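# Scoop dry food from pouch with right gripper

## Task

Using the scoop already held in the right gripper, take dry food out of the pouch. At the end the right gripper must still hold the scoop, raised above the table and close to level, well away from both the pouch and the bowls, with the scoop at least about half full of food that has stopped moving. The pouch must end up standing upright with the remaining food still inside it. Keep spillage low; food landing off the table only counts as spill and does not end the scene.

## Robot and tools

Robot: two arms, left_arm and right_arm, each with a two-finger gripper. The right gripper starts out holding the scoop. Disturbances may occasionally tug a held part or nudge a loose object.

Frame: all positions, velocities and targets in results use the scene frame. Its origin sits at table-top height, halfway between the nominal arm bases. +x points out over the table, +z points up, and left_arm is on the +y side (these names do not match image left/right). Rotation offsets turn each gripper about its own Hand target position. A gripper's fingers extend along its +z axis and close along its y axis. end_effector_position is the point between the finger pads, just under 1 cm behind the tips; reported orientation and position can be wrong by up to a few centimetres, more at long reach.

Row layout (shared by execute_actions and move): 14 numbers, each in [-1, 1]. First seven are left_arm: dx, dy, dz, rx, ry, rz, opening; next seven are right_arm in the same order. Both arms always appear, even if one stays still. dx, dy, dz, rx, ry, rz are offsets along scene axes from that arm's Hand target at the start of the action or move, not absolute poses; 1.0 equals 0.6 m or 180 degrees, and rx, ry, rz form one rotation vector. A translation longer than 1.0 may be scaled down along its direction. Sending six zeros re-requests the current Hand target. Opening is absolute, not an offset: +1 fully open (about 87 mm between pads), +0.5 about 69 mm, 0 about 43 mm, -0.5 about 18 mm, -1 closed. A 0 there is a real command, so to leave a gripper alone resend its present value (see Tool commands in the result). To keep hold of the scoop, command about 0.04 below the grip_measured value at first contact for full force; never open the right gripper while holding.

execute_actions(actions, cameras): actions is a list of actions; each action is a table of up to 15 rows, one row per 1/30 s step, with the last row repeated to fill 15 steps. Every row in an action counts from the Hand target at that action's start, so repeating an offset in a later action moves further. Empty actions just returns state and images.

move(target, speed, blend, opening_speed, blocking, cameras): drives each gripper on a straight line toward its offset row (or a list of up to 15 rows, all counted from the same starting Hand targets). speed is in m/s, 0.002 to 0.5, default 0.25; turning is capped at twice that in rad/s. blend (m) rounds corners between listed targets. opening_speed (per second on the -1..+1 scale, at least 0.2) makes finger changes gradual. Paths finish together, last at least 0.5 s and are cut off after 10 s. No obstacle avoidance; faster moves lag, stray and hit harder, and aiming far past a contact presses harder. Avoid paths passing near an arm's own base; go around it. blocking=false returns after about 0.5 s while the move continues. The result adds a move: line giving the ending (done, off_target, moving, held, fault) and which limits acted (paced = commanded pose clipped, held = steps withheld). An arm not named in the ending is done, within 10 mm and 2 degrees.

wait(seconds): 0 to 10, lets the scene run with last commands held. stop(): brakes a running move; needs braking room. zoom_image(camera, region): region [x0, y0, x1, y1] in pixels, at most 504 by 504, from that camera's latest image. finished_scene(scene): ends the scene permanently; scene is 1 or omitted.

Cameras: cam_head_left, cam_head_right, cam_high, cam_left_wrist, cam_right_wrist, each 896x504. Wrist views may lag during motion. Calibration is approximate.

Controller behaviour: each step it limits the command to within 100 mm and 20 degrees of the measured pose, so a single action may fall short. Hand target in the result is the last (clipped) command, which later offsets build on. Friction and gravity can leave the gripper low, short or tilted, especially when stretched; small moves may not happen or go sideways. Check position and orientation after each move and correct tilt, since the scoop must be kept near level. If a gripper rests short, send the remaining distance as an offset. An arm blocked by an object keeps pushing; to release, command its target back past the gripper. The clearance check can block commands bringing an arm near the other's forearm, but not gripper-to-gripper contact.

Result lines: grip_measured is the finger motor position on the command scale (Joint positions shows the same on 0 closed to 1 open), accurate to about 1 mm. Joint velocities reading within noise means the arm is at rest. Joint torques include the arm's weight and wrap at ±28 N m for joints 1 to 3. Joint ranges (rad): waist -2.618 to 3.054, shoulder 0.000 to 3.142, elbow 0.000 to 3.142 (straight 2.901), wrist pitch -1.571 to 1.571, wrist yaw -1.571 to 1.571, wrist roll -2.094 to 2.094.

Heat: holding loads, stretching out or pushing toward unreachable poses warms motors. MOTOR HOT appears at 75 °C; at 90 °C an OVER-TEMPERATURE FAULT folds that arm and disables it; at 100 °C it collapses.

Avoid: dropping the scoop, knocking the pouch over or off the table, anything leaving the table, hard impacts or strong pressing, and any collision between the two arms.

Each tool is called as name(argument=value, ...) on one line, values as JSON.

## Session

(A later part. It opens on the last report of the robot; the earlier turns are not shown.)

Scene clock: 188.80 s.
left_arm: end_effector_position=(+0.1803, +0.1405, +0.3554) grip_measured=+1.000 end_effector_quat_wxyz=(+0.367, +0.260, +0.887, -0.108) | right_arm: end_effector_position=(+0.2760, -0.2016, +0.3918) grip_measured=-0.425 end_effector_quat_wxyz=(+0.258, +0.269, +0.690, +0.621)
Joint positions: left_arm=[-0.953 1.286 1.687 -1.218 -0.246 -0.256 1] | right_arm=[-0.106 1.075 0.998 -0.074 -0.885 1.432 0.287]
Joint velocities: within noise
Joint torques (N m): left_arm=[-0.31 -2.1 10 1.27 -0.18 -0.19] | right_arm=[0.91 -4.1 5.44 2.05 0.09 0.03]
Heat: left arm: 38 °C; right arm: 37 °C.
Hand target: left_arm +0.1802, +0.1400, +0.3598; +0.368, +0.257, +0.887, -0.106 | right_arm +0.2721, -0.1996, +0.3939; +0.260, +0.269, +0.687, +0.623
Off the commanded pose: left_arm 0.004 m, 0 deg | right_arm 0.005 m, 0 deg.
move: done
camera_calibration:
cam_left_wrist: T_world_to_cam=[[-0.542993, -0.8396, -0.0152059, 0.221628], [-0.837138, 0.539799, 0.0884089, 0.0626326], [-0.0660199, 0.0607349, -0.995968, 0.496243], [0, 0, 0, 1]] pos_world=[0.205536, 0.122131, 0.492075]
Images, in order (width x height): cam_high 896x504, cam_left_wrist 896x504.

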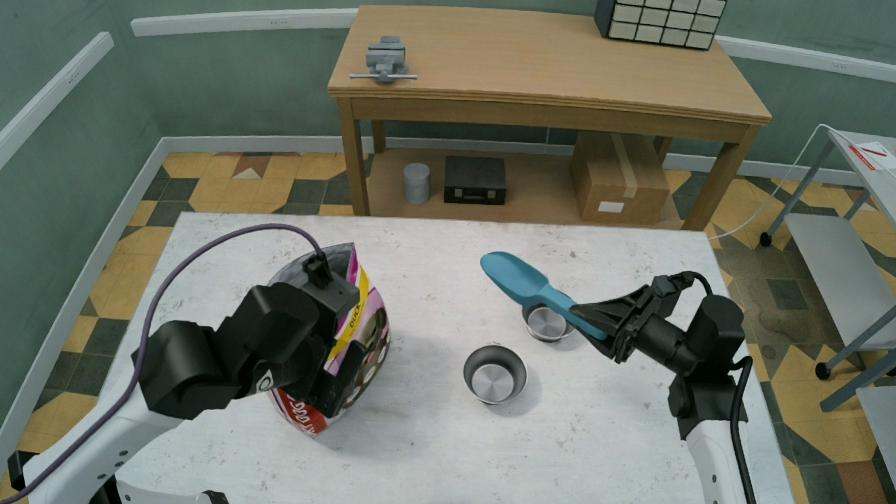

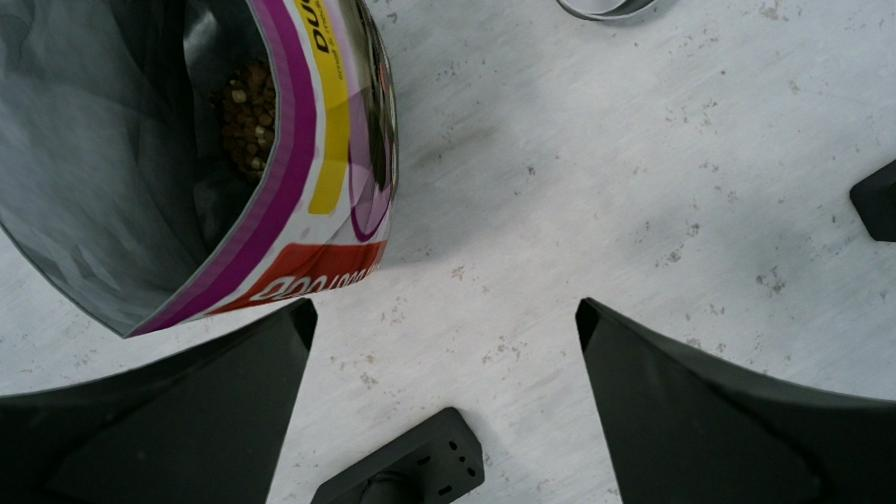

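move(target=[[0.058, -0.083, -0.316, 0.1325, 0.212, 0, -1, 0, 0, 0, 0, 0, 0, -1],[0.113, -0.147, -0.433, 0.2693, 0.0622, -0.4718, -1, 0, 0, 0, 0, 0, 0, -1]], speed=0.3, opening_speed=1.5, cameras=["cam_high", "cam_head_left", "cam_left_wrist"])

Scene clock: 194.53 s.
left_arm: end_effector_position=(+0.2498, +0.0541, +0.1136) grip_measured=-0.964 end_effector_quat_wxyz=(+0.008, +0.872, +0.489, +0.004) | right_arm: end_effector_position=(+0.2760, -0.2016, +0.3918) grip_measured=-0.425 end_effector_quat_wxyz=(+0.258, +0.269, +0.690, +0.621)
Joint positions: left_arm=[-0.962 2.12 1.798 -1.231 -0.005 1.188 0.018] | right_arm=[-0.106 1.075 0.998 -0.074 -0.885 1.432 0.287]
Joint velocities: within noise
Joint torques (N m): left_arm=[-0.2 -8.31 6.23 0.42 0.22 0.02] | right_arm=[0.9 -4.1 5.42 2.05 0.09 0.03]
Heat: left arm: 38 °C; right arm: 37 °C.
Hand target: left_arm +0.2478, +0.0518, +0.0999; -0.002, +0.876, +0.483, -0.001 | right_arm +0.2721, -0.1996, +0.3939; +0.260, +0.269, +0.687, +0.623
Off the commanded pose: left_arm 0.014 m, 1 deg | right_arm 0.005 m, 0 deg.
move: off_target (left_arm)
camera_calibration:
cam_left_wrist: T_world_to_cam=[[-0.844939, 0.534199, -0.0266322, 0.185561], [0.3262, 0.55413, 0.765855, -0.179546], [0.423876, 0.638413, -0.642462, 0.0714475], [0, 0, 0, 1]] pos_world=[0.185071, -0.0452473, 0.188351]
Images, in order (width x height): cam_head_left 896x504, cam_high 896x504, cam_left_wrist 896x504.

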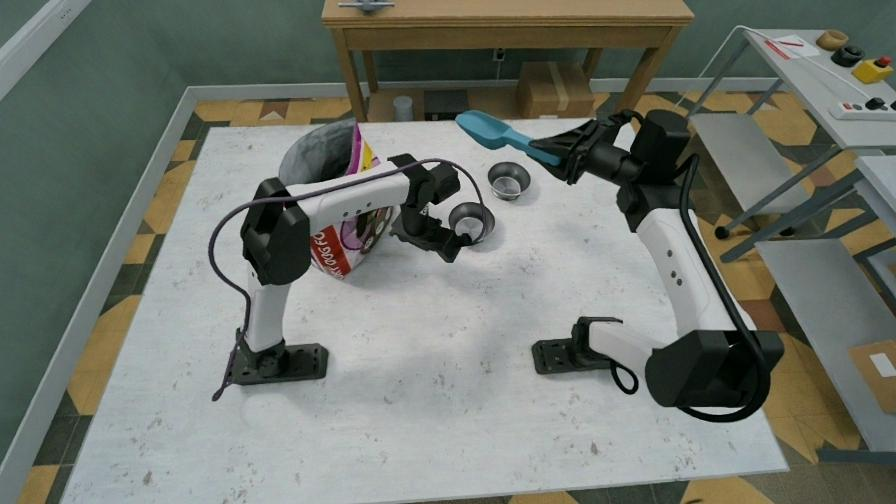

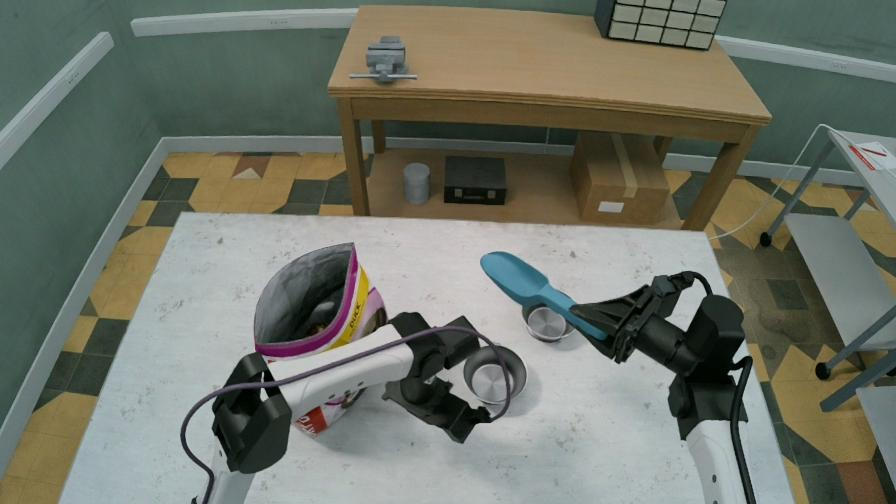

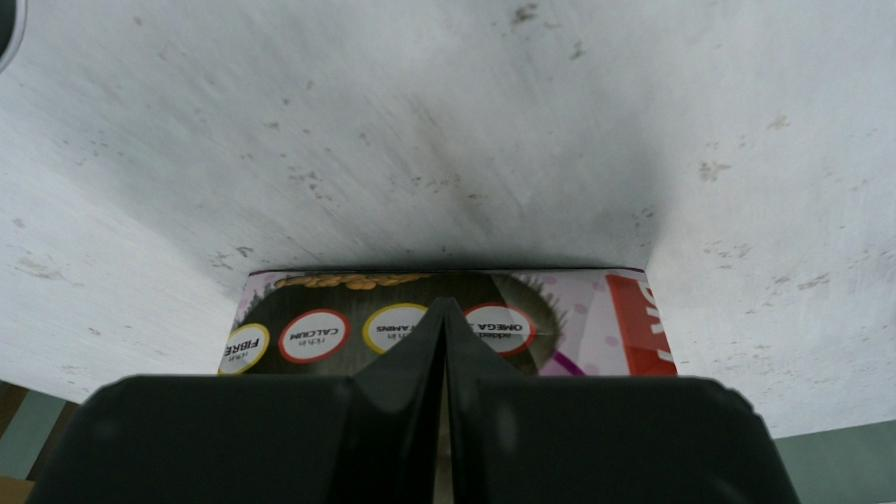

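move(target=[[0.012, -0.007, -0.125, 0, 0, 0, -1, 0, 0, 0, 0, 0, 0, -1],[0.056, 0.064, -0.125, 0, 0, 0, -1, 0, 0, 0, 0, 0, 0, -1]], speed=[0.12, 0.06], cameras=["cam_head_right", "cam_right_wrist", "cam_left_wrist"])

Scene clock: 197.27 s.
left_arm: end_effector_position=(+0.2781, +0.0940, +0.0167) grip_measured=-0.964 end_effector_quat_wxyz=(-0.021, +0.874, +0.486, -0.003) | right_arm: end_effector_position=(+0.2760, -0.2016, +0.3918) grip_measured=-0.425 end_effector_quat_wxyz=(+0.258, +0.269, +0.690, +0.621)
Joint positions: left_arm=[-0.845 2.225 1.566 -0.953 -0.005 1.311 0.018] | right_arm=[-0.106 1.075 0.998 -0.074 -0.885 1.432 0.287]
Joint velocities: within noise
Joint torques (N m): left_arm=[0.42 -13.91 5.68 0.32 0.2 0.01] | right_arm=[0.9 -4.1 5.44 2.05 0.09 0.02]
Heat: left arm: 38 °C; right arm: 37 °C.
Hand target: left_arm +0.2815, +0.0903, +0.0249; -0.002, +0.876, +0.483, -0.001 | right_arm +0.2721, -0.1996, +0.3939; +0.260, +0.269, +0.687, +0.623
Off the commanded pose: left_arm 0.010 m, 2 deg | right_arm 0.005 m, 0 deg.
move: done
camera_calibration:
cam_left_wrist: T_world_to_cam=[[-0.84137, 0.539618, 0.0301523, 0.183116], [0.360137, 0.518178, 0.775753, -0.142914], [0.402986, 0.663554, -0.630316, -0.0250114], [0, 0, 0, 1]] pos_world=[0.215616, -0.00816101, 0.0895799]
cam_right_wrist: T_world_to_cam=[[-0.0280989, -0.061089, -0.997737, 0.386081], [-0.994832, -0.0957202, 0.0338778, 0.263465], [-0.0975731, 0.993532, -0.0580837, 0.389666], [0, 0, 0, 1]] pos_world=[0.310973, -0.338341, 0.398914]
Images, in order (width x height): cam_head_right 896x504, cam_left_wrist 896x504, cam_right_wrist 896x504.

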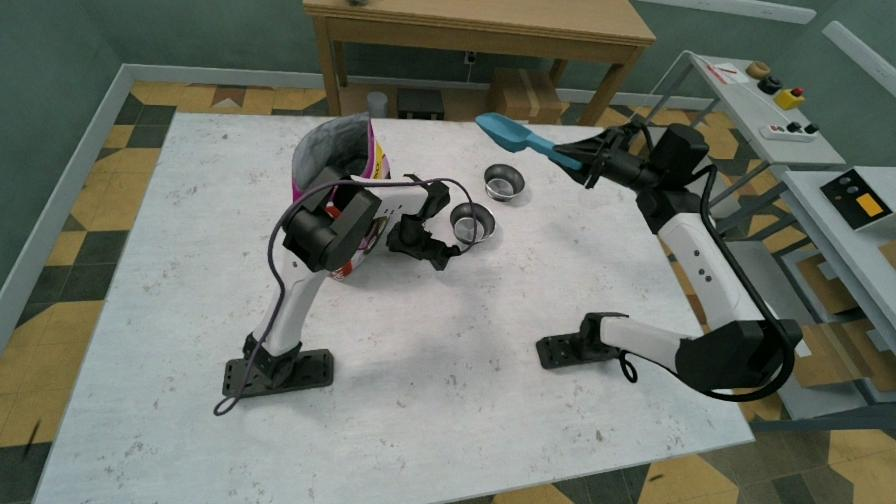

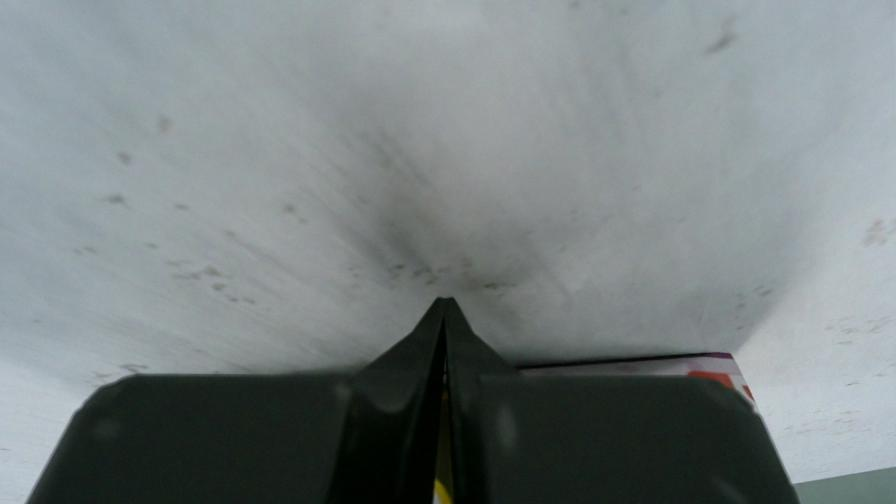

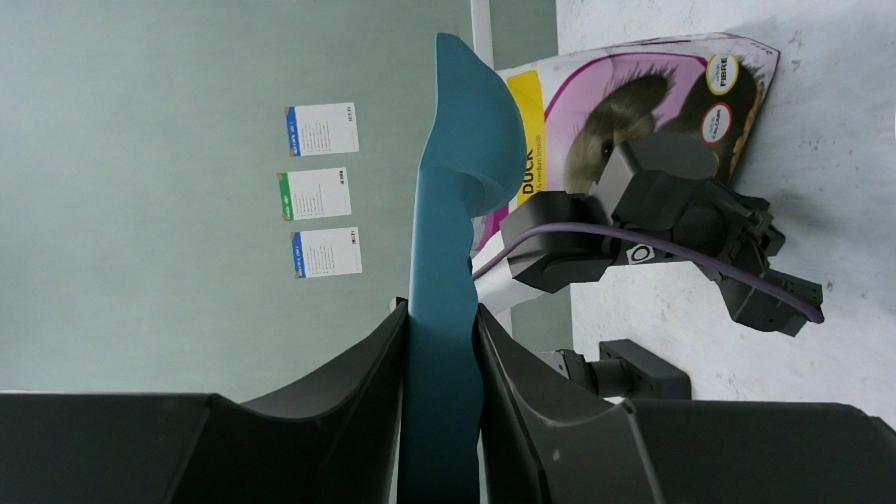

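move(target=[0.0605, 0.0925, 0.012, 0, 0, 0, -1, 0, 0, 0, 0, 0, 0, -1], speed=0.05, cameras=["cam_high", "cam_right_wrist", "cam_left_wrist"])

Scene clock: 199.27 s.
left_arm: end_effector_position=(+0.2937, +0.1234, +0.0147) grip_measured=-0.964 end_effector_quat_wxyz=(-0.008, +0.877, +0.477, -0.050) | right_arm: end_effector_position=(+0.2760, -0.2016, +0.3918) grip_measured=-0.425 end_effector_quat_wxyz=(+0.258, +0.269, +0.690, +0.621)
Joint positions: left_arm=[-0.724 2.195 1.521 -0.947 0.087 1.452 0.018] | right_arm=[-0.106 1.075 0.998 -0.074 -0.885 1.432 0.287]
Joint velocities: within noise
Joint torques (N m): left_arm=[4 -15.12 5.6 0.2 -0.84 0.2] | right_arm=[0.9 -4.08 5.44 2.06 0.09 0.02]
Heat: left arm: 38 °C; right arm: 37 °C.
Hand target: left_arm +0.3177, +0.1457, +0.0320; -0.002, +0.876, +0.483, -0.001 | right_arm +0.2721, -0.1996, +0.3939; +0.260, +0.269, +0.687, +0.623
Off the commanded pose: left_arm 0.037 m, 6 deg | right_arm 0.005 m, 0 deg.
move: off_target (left_arm)
camera_calibration:
cam_left_wrist: T_world_to_cam=[[-0.830036, 0.55535, 0.0512457, 0.174849], [0.420615, 0.563013, 0.711406, -0.184548], [0.366228, 0.612048, -0.70091, -0.0338696], [0, 0, 0, 1]] pos_world=[0.235159, 0.02753, 0.0985886]
cam_right_wrist: T_world_to_cam=[[-0.0280989, -0.061089, -0.997737, 0.386081], [-0.994832, -0.0957202, 0.0338778, 0.263465], [-0.0975731, 0.993532, -0.0580837, 0.389666], [0, 0, 0, 1]] pos_world=[0.310973, -0.338341, 0.398914]
Images, in order (width x height): cam_high 896x504, cam_left_wrist 896x504, cam_right_wrist 896x504.

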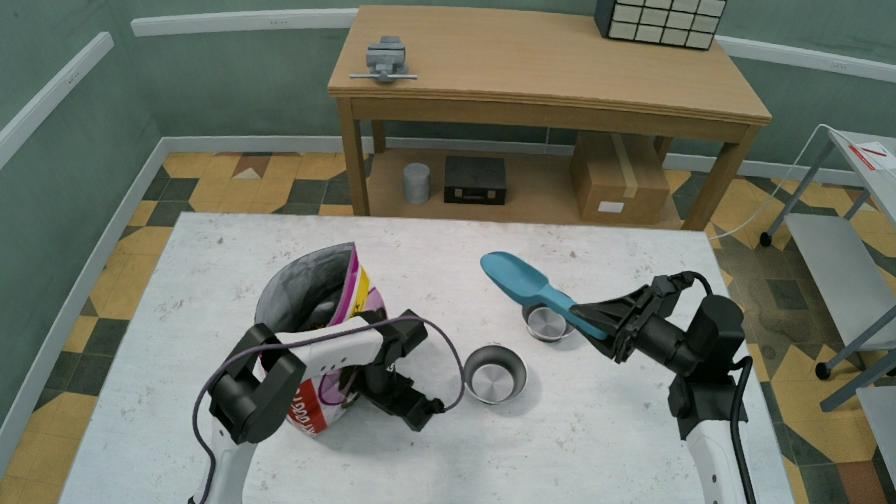

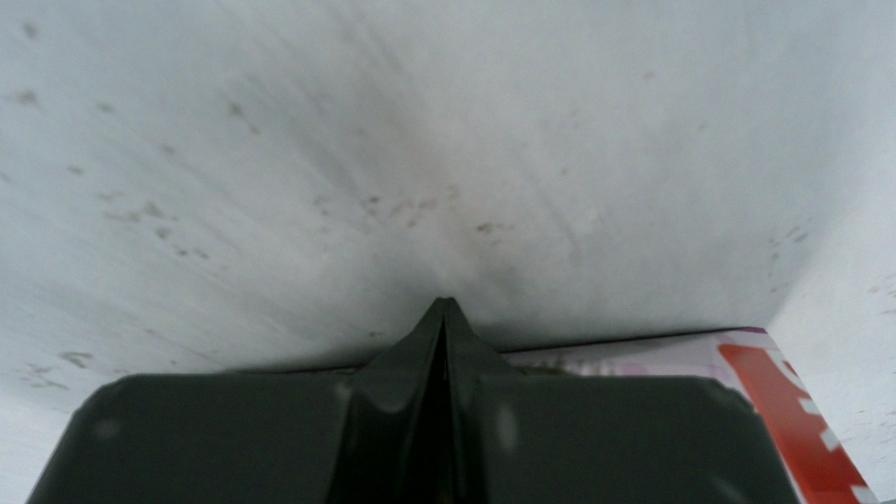

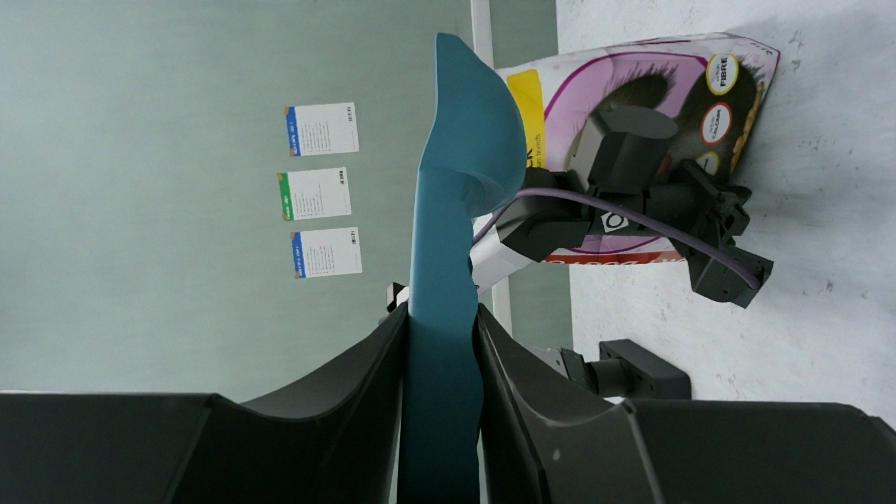

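execute_actions(actions=[])

Scene clock: 200.57 s.
left_arm: end_effector_position=(+0.2938, +0.1234, +0.0149) grip_measured=-0.964 end_effector_quat_wxyz=(-0.008, +0.877, +0.477, -0.050) | right_arm: end_effector_position=(+0.2760, -0.2016, +0.3918) grip_measured=-0.425 end_effector_quat_wxyz=(+0.258, +0.269, +0.690, +0.621)
Joint positions: left_arm=[-0.723 2.195 1.521 -0.947 0.087 1.453 0.018] | right_arm=[-0.106 1.075 0.998 -0.074 -0.885 1.432 0.287]
Joint velocities: within noise
Joint torques (N m): left_arm=[3.97 -15.15 5.64 0.2 -0.84 0.22] | right_arm=[0.9 -4.08 5.44 2.05 0.09 0.03]
Heat: left arm: 38 °C; right arm: 37 °C.
Hand target: left_arm +0.3178, +0.1458, +0.0322; -0.002, +0.876, +0.483, -0.001 | right_arm +0.2721, -0.1996, +0.3939; +0.260, +0.269, +0.687, +0.623
Tool commands: left_gripper/opening=-1.0 right_gripper/opening=-1.0
Off the commanded pose: left_arm 0.037 m, 6 deg | right_arm 0.005 m, 0 deg.
camera_calibration:
cam_left_wrist: T_world_to_cam=[[-0.830053, 0.555363, 0.0508359, 0.174928], [0.420396, 0.563213, 0.711377, -0.184708], [0.366441, 0.611852, -0.700969, -0.0339085], [0, 0, 0, 1]] pos_world=[0.235275, 0.0276289, 0.098736]
cam_right_wrist: T_world_to_cam=[[-0.0280989, -0.061089, -0.997737, 0.386081], [-0.994832, -0.0957202, 0.0338778, 0.263465], [-0.0975731, 0.993532, -0.0580837, 0.389666], [0, 0, 0, 1]] pos_world=[0.310973, -0.338341, 0.398914]

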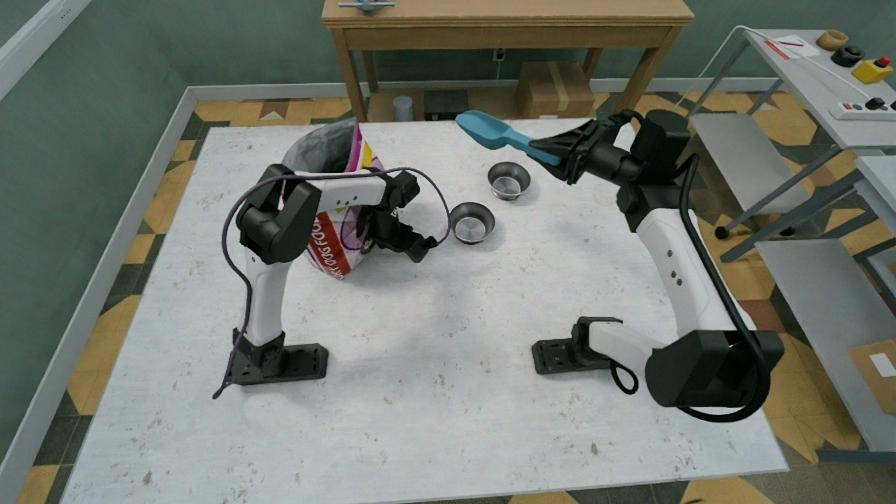

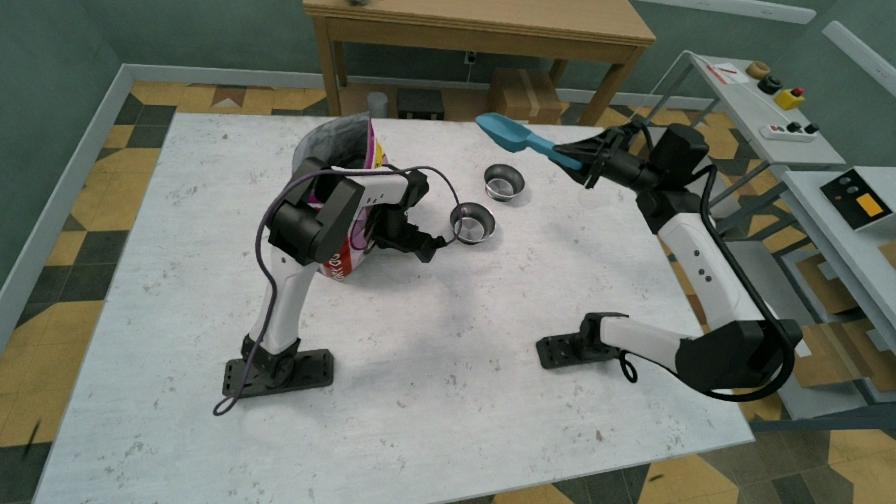

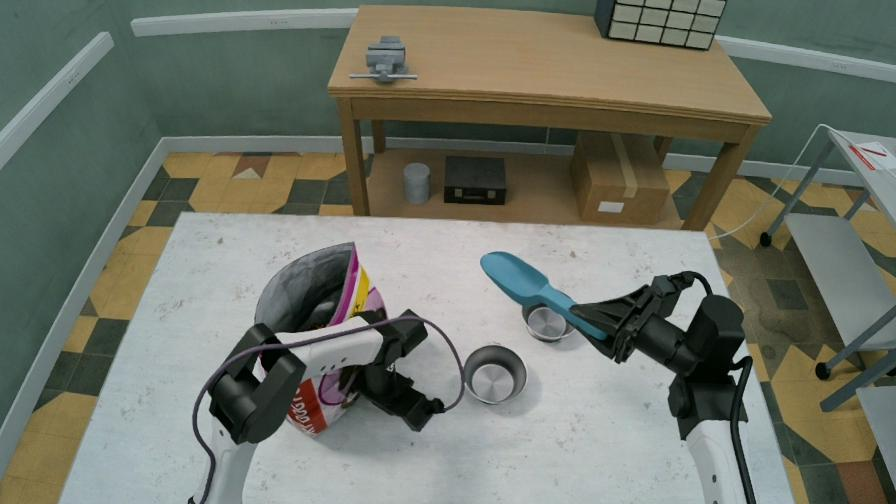

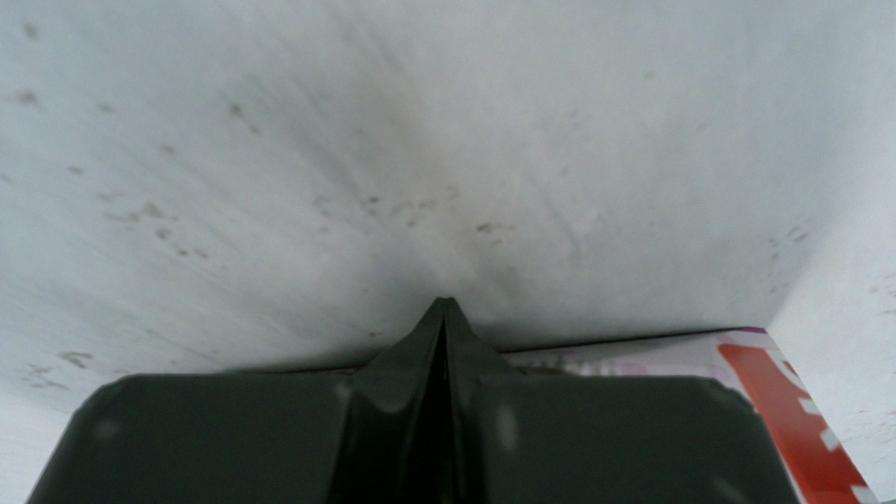

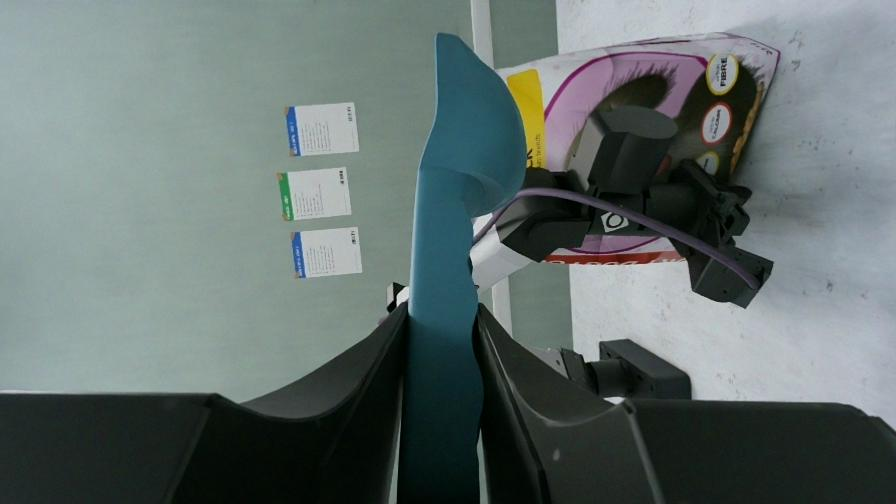

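move(target=[0.022, 0.035, 0.03, 0,0,0, -1, 0,0,0,0,0,0,-1], speed=0.06)

Scene clock: 201.87 s.
left_arm: end_effector_position=(+0.3088, +0.1420, +0.0228) grip_measured=-0.964 end_effector_quat_wxyz=(+0.002, +0.878, +0.476, -0.055) | right_arm: end_effector_position=(+0.2760, -0.2016, +0.3918) grip_measured=-0.425 end_effector_quat_wxyz=(+0.258, +0.269, +0.690, +0.621)
Joint positions: left_arm=[-0.655 2.173 1.521 -0.963 0.101 1.524 0.018] | right_arm=[-0.106 1.075 0.998 -0.074 -0.885 1.432 0.287]
Joint velocities: within noise
Joint torques (N m): left_arm=[3.47 -15.9 7.86 -0.11 -0.98 0.09] | right_arm=[0.9 -4.11 5.44 2.06 0.09 0.03]
Heat: left arm: 38 °C; right arm: 37 °C.
Hand target: left_arm +0.3309, +0.1667, +0.0501; -0.002, +0.876, +0.483, -0.001 | right_arm +0.2721, -0.1996, +0.3939; +0.260, +0.269, +0.687, +0.623
Off the commanded pose: left_arm 0.043 m, 6 deg | right_arm 0.005 m, 0 deg.
move: off_target (left_arm)
camera_calibration:
cam_left_wrist: T_world_to_cam=[[-0.828521, 0.558632, 0.0385079, 0.176026], [0.422105, 0.577887, 0.69848, -0.209476], [0.36794, 0.59496, -0.714593, -0.0429532], [0, 0, 0, 1]] pos_world=[0.250066, 0.048275, 0.108842]
cam_right_wrist: T_world_to_cam=[[-0.0280989, -0.061089, -0.997737, 0.386081], [-0.994832, -0.0957202, 0.0338778, 0.263465], [-0.0975731, 0.993532, -0.0580837, 0.389666], [0, 0, 0, 1]] pos_world=[0.310973, -0.338341, 0.398914]

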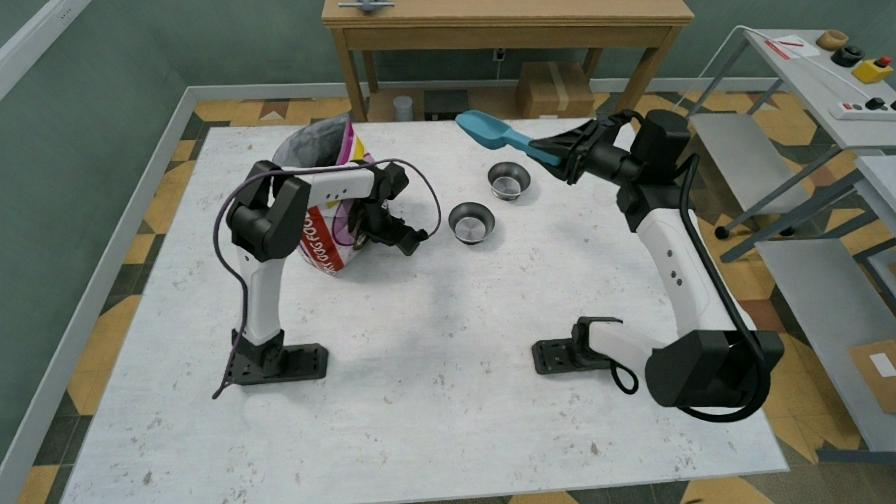

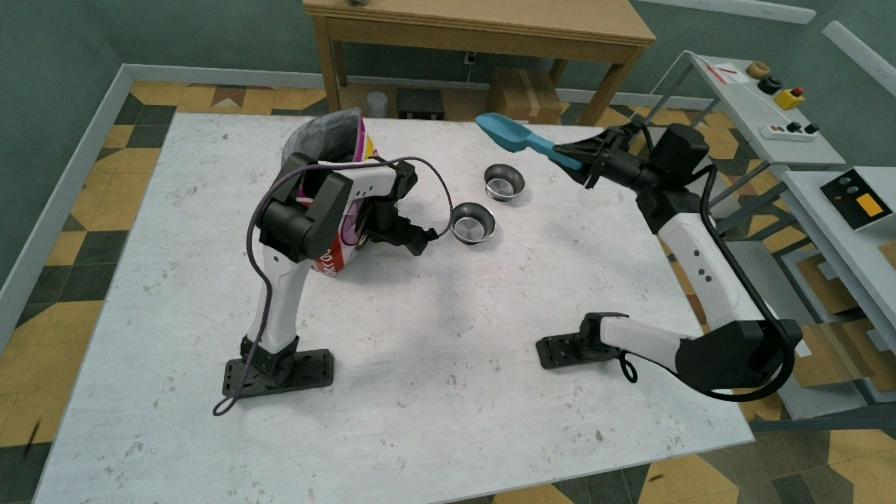

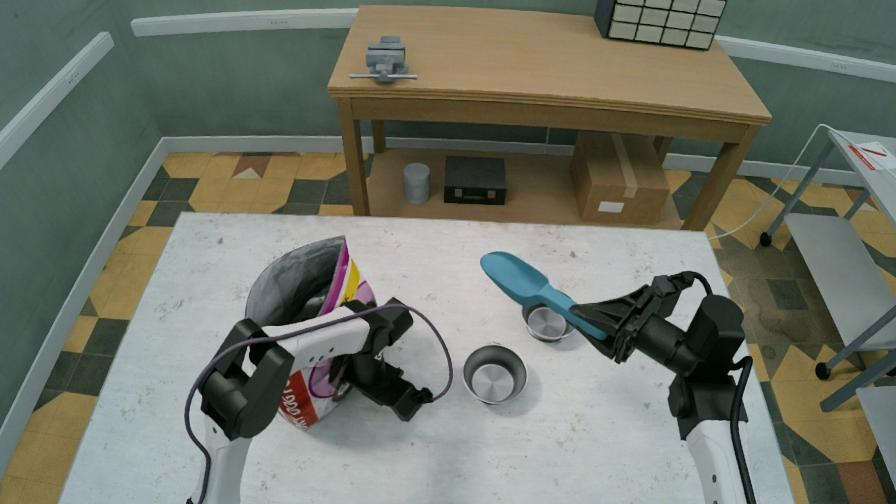

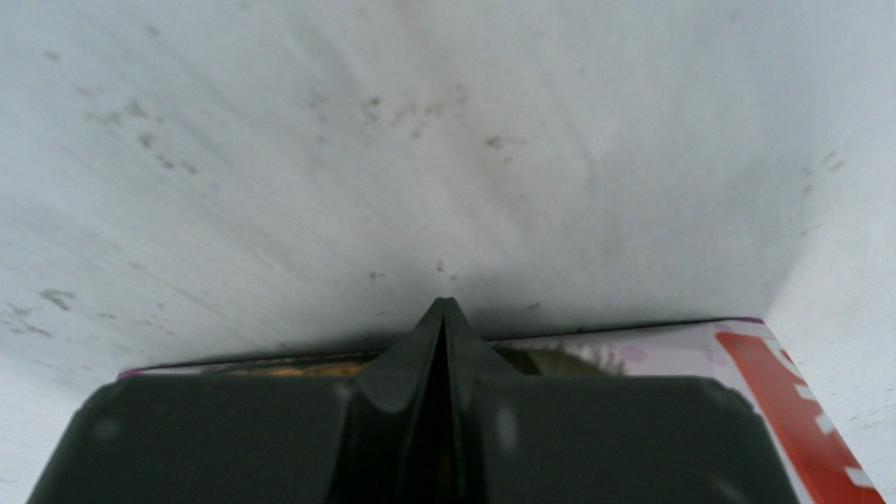

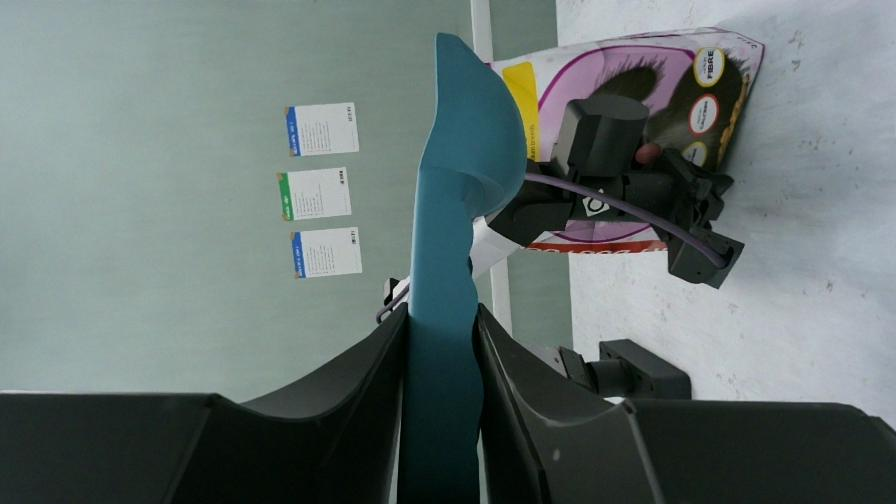

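move(target=[0.018, 0.0285, 0.0, 0,0,0, -1, 0,0,0,0,0,0,-1], speed=0.06, cameras=["cam_left_wrist","cam_right_wrist"])

move(target=[0.018, 0.0285, 0.0, 0,0,0, -1, 0,0,0,0,0,0,-1], speed=0.06, cameras=["cam_left_wrist","cam_right_wrist","cam_high"])

Scene clock: 203.27 s.
left_arm: end_effector_position=(+0.3199, +0.1601, +0.0232) grip_measured=-0.964 end_effector_quat_wxyz=(+0.001, +0.878, +0.476, -0.055) | right_arm: end_effector_position=(+0.2760, -0.2016, +0.3918) grip_measured=-0.425 end_effector_quat_wxyz=(+0.258, +0.269, +0.690, +0.621)
Joint positions: left_arm=[-0.603 2.172 1.521 -0.971 0.097 1.577 0.018] | right_arm=[-0.106 1.075 0.998 -0.074 -0.885 1.432 0.287]
Joint velocities: within noise
Joint torques (N m): left_arm=[3.33 -15.84 7.86 -0.05 -0.95 0.11] | right_arm=[0.88 -4.1 5.44 2.05 0.09 0.02]
Heat: left arm: 38 °C; right arm: 37 °C.
Hand target: left_arm +0.3418, +0.1838, +0.0502; -0.002, +0.876, +0.483, -0.001 | right_arm +0.2721, -0.1996, +0.3939; +0.260, +0.269, +0.687, +0.623
Off the commanded pose: left_arm 0.042 m, 6 deg | right_arm 0.005 m, 0 deg.
move: off_target (left_arm)
camera_calibration:
cam_left_wrist: T_world_to_cam=[[-0.828335, 0.558741, 0.0408645, 0.174958], [0.422965, 0.575879, 0.699617, -0.224861], [0.367371, 0.596802, -0.713348, -0.0576717], [0, 0, 0, 1]] pos_world=[0.261219, 0.0661548, 0.109027]
cam_right_wrist: T_world_to_cam=[[-0.0280989, -0.061089, -0.997737, 0.386081], [-0.994832, -0.0957202, 0.0338778, 0.263465], [-0.0975731, 0.993532, -0.0580837, 0.389666], [0, 0, 0, 1]] pos_world=[0.310973, -0.338341, 0.398914]
Images, in order (width x height): cam_left_wrist 896x504, cam_right_wrist 896x504.

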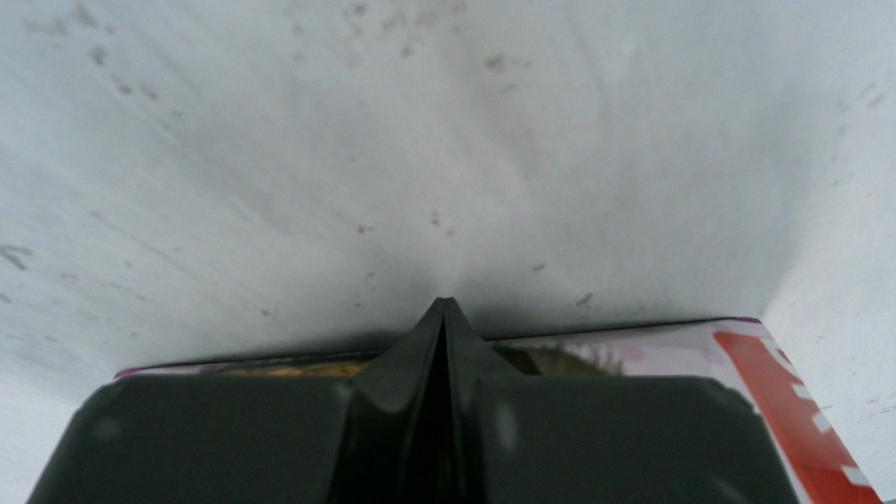

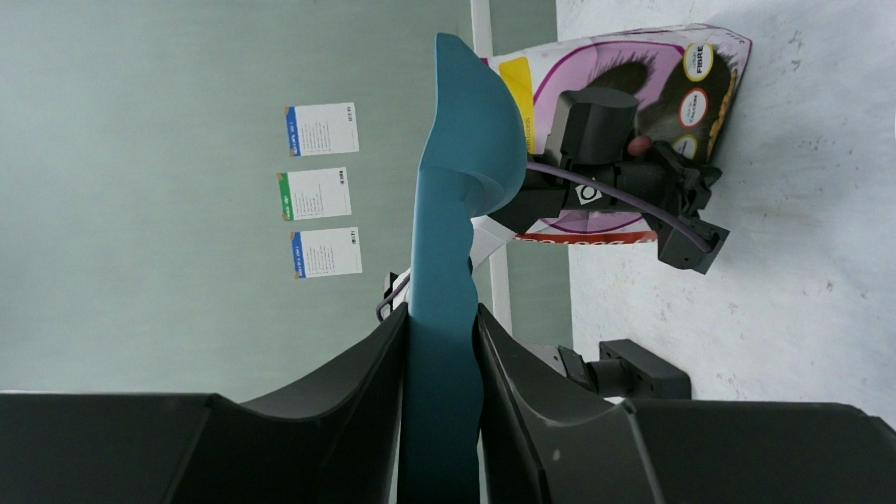

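Scene clock: 204.30 s.
left_arm: end_effector_position=(+0.3298, +0.1781, +0.0234) grip_measured=-0.964 end_effector_quat_wxyz=(+0.000, +0.878, +0.475, -0.055) | right_arm: end_effector_position=(+0.2760, -0.2016, +0.3918) grip_measured=-0.425 end_effector_quat_wxyz=(+0.258, +0.269, +0.690, +0.621)
Joint positions: left_arm=[-0.551 2.171 1.521 -0.979 0.094 1.63 0.018] | right_arm=[-0.106 1.075 0.998 -0.074 -0.885 1.432 0.287]
Joint velocities: within noise
Joint torques (N m): left_arm=[3.33 -15.51 8.35 -0.04 -0.92 0.05] | right_arm=[0.9 -4.11 5.44 2.05 0.09 0.02]
Heat: left arm: 38 °C; right arm: 37 °C.
Hand target: left_arm +0.3526, +0.2009, +0.0502; -0.002, +0.876, +0.483, -0.001 | right_arm +0.2721, -0.1996, +0.3939; +0.260, +0.269, +0.687, +0.623
Off the commanded pose: left_arm 0.042 m, 6 deg | right_arm 0.005 m, 0 deg.
move: off_target (left_arm)
camera_calibration:
cam_left_wrist: T_world_to_cam=[[-0.8277, 0.559512, 0.0431109, 0.172671], [0.424684, 0.57432, 0.699858, -0.239848], [0.36682, 0.597581, -0.71298, -0.0718648], [0, 0, 0, 1]] pos_world=[0.271141, 0.0840826, 0.109177]
cam_right_wrist: T_world_to_cam=[[-0.0280989, -0.061089, -0.997737, 0.386081], [-0.994832, -0.0957202, 0.0338778, 0.263465], [-0.0975731, 0.993532, -0.0580837, 0.389666], [0, 0, 0, 1]] pos_world=[0.310973, -0.338341, 0.398914]
Images, in order (width x height): cam_high 896x504, cam_left_wrist 896x504, cam_right_wrist 896x504.

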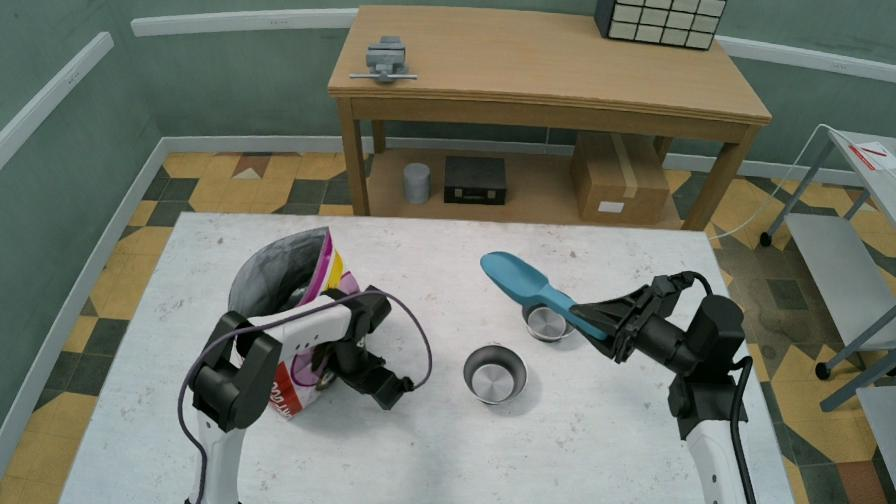

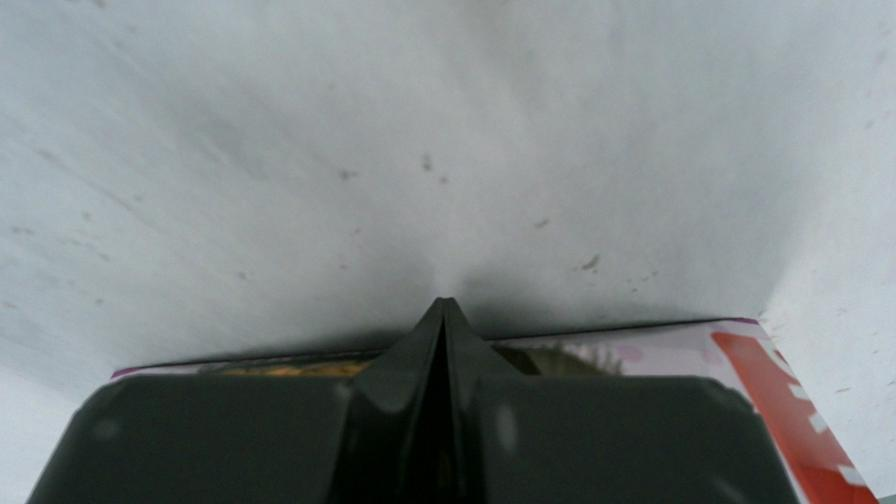

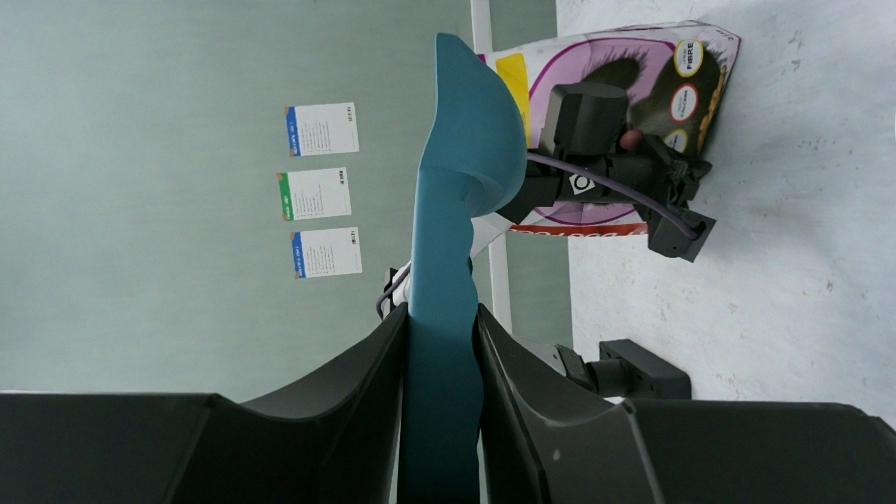

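move(target=[0.018, 0.0285, 0.0, 0,0,0, -1, 0,0,0,0,0,0,-1], speed=0.06, cameras=["cam_left_wrist"])

move(target=[0.018, 0.0285, 0.0, 0,0,0, -1, 0,0,0,0,0,0,-1], speed=0.06, cameras=["cam_left_wrist","cam_right_wrist","cam_high"])

Scene clock: 206.10 s.
left_arm: end_effector_position=(+0.3381, +0.1954, +0.0235) grip_measured=-0.964 end_effector_quat_wxyz=(-0.002, +0.879, +0.474, -0.056) | right_arm: end_effector_position=(+0.2760, -0.2016, +0.3918) grip_measured=-0.425 end_effector_quat_wxyz=(+0.258, +0.269, +0.690, +0.621)
Joint positions: left_arm=[-0.503 2.171 1.521 -0.986 0.091 1.681 0.018] | right_arm=[-0.106 1.075 0.998 -0.074 -0.885 1.432 0.287]
Joint velocities: within noise
Joint torques (N m): left_arm=[3.52 -15.01 9.25 -0.02 -0.9 0.07] | right_arm=[0.9 -4.1 5.45 2.05 0.09 0.02]
Heat: left arm: 39 °C; right arm: 37 °C.
Hand target: left_arm +0.3633, +0.2180, +0.0502; -0.002, +0.876, +0.483, -0.001 | right_arm +0.2721, -0.1996, +0.3939; +0.260, +0.269, +0.687, +0.623
Off the commanded pose: left_arm 0.043 m, 6 deg | right_arm 0.005 m, 0 deg.
move: off_target (left_arm)
camera_calibration:
cam_left_wrist: T_world_to_cam=[[-0.825945, 0.561875, 0.0459609, 0.168707], [0.428188, 0.572213, 0.699448, -0.254109], [0.366703, 0.597385, -0.713204, -0.0851285], [0, 0, 0, 1]] pos_world=[0.279366, 0.101467, 0.109268]
Images, in order (width x height): cam_left_wrist 896x504.

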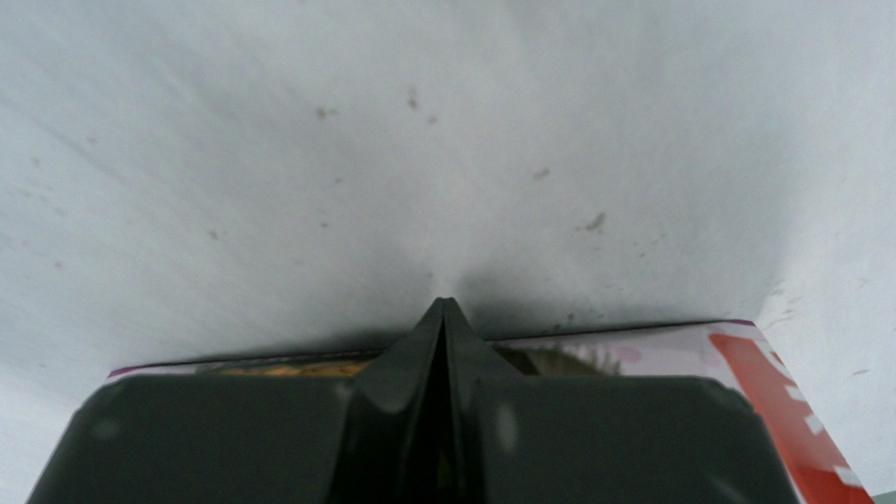

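Scene clock: 207.10 s.
left_arm: end_effector_position=(+0.3471, +0.2148, +0.0251) grip_measured=-0.964 end_effector_quat_wxyz=(-0.003, +0.879, +0.474, -0.056) | right_arm: end_effector_position=(+0.2760, -0.2016, +0.3918) grip_measured=-0.425 end_effector_quat_wxyz=(+0.258, +0.269, +0.690, +0.621)
Joint positions: left_arm=[-0.449 2.171 1.527 -1 0.086 1.735 0.018] | right_arm=[-0.106 1.075 0.998 -0.074 -0.885 1.432 0.287]
Joint velocities: within noise
Joint torques (N m): left_arm=[3.29 -14.09 10.14 0.03 -0.84 0.04] | right_arm=[0.91 -4.08 5.44 2.05 0.09 0.02]
Heat: left arm: 39 °C; right arm: 37 °C.
Hand target: left_arm +0.3742, +0.2351, +0.0502; -0.002, +0.876, +0.483, -0.001 | right_arm +0.2721, -0.1996, +0.3939; +0.260, +0.269, +0.687, +0.623
Off the commanded pose: left_arm 0.042 m, 6 deg | right_arm 0.005 m, 0 deg.
move: off_target (left_arm)
camera_calibration:
cam_left_wrist: T_world_to_cam=[[-0.826085, 0.561471, 0.0483122, 0.165298], [0.428979, 0.570918, 0.700021, -0.270227], [0.365459, 0.599002, -0.712486, -0.0987377], [0, 0, 0, 1]] pos_world=[0.288557, 0.120612, 0.11083]
cam_right_wrist: T_world_to_cam=[[-0.0280989, -0.061089, -0.997737, 0.386081], [-0.994832, -0.0957202, 0.0338778, 0.263465], [-0.0975731, 0.993532, -0.0580837, 0.389666], [0, 0, 0, 1]] pos_world=[0.310973, -0.338341, 0.398914]
Images, in order (width x height): cam_high 896x504, cam_left_wrist 896x504, cam_right_wrist 896x504.

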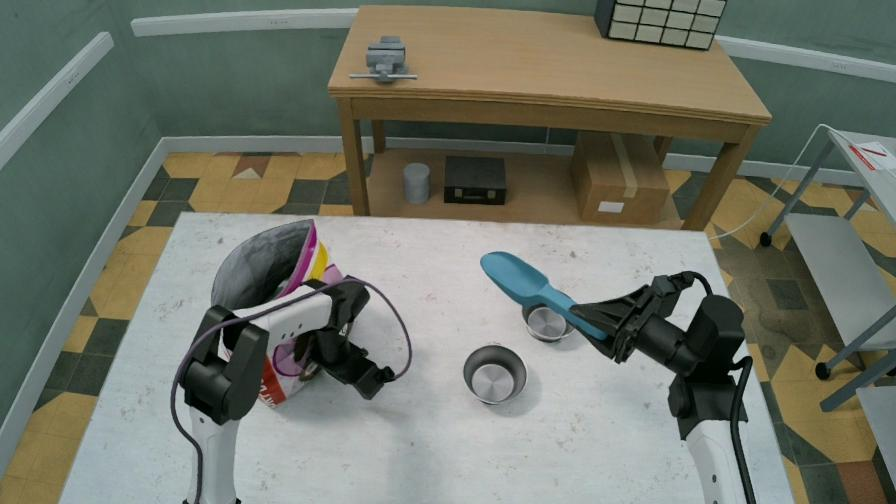

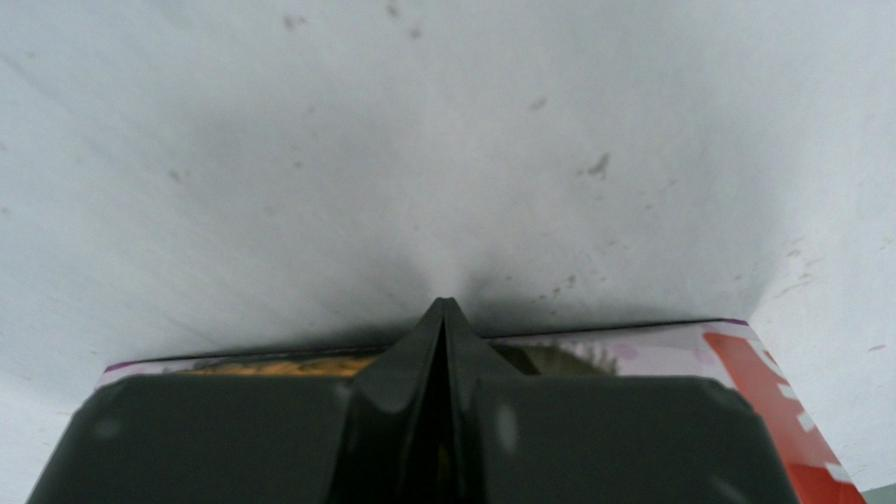

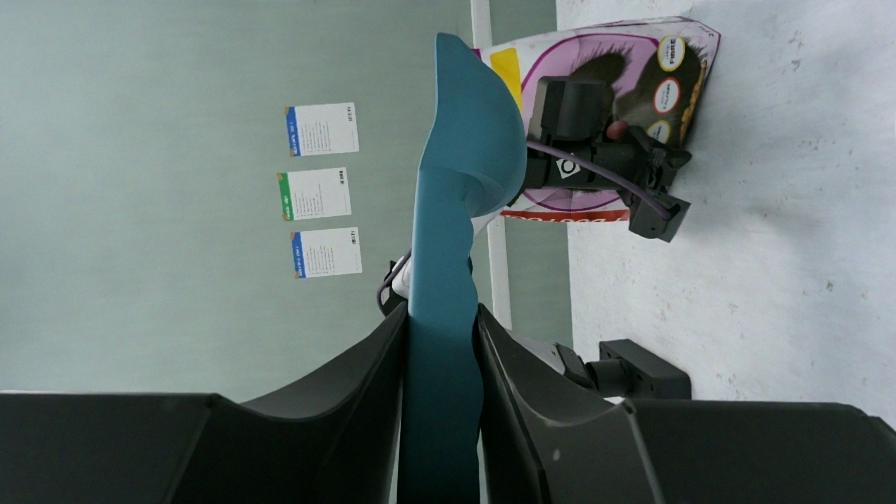

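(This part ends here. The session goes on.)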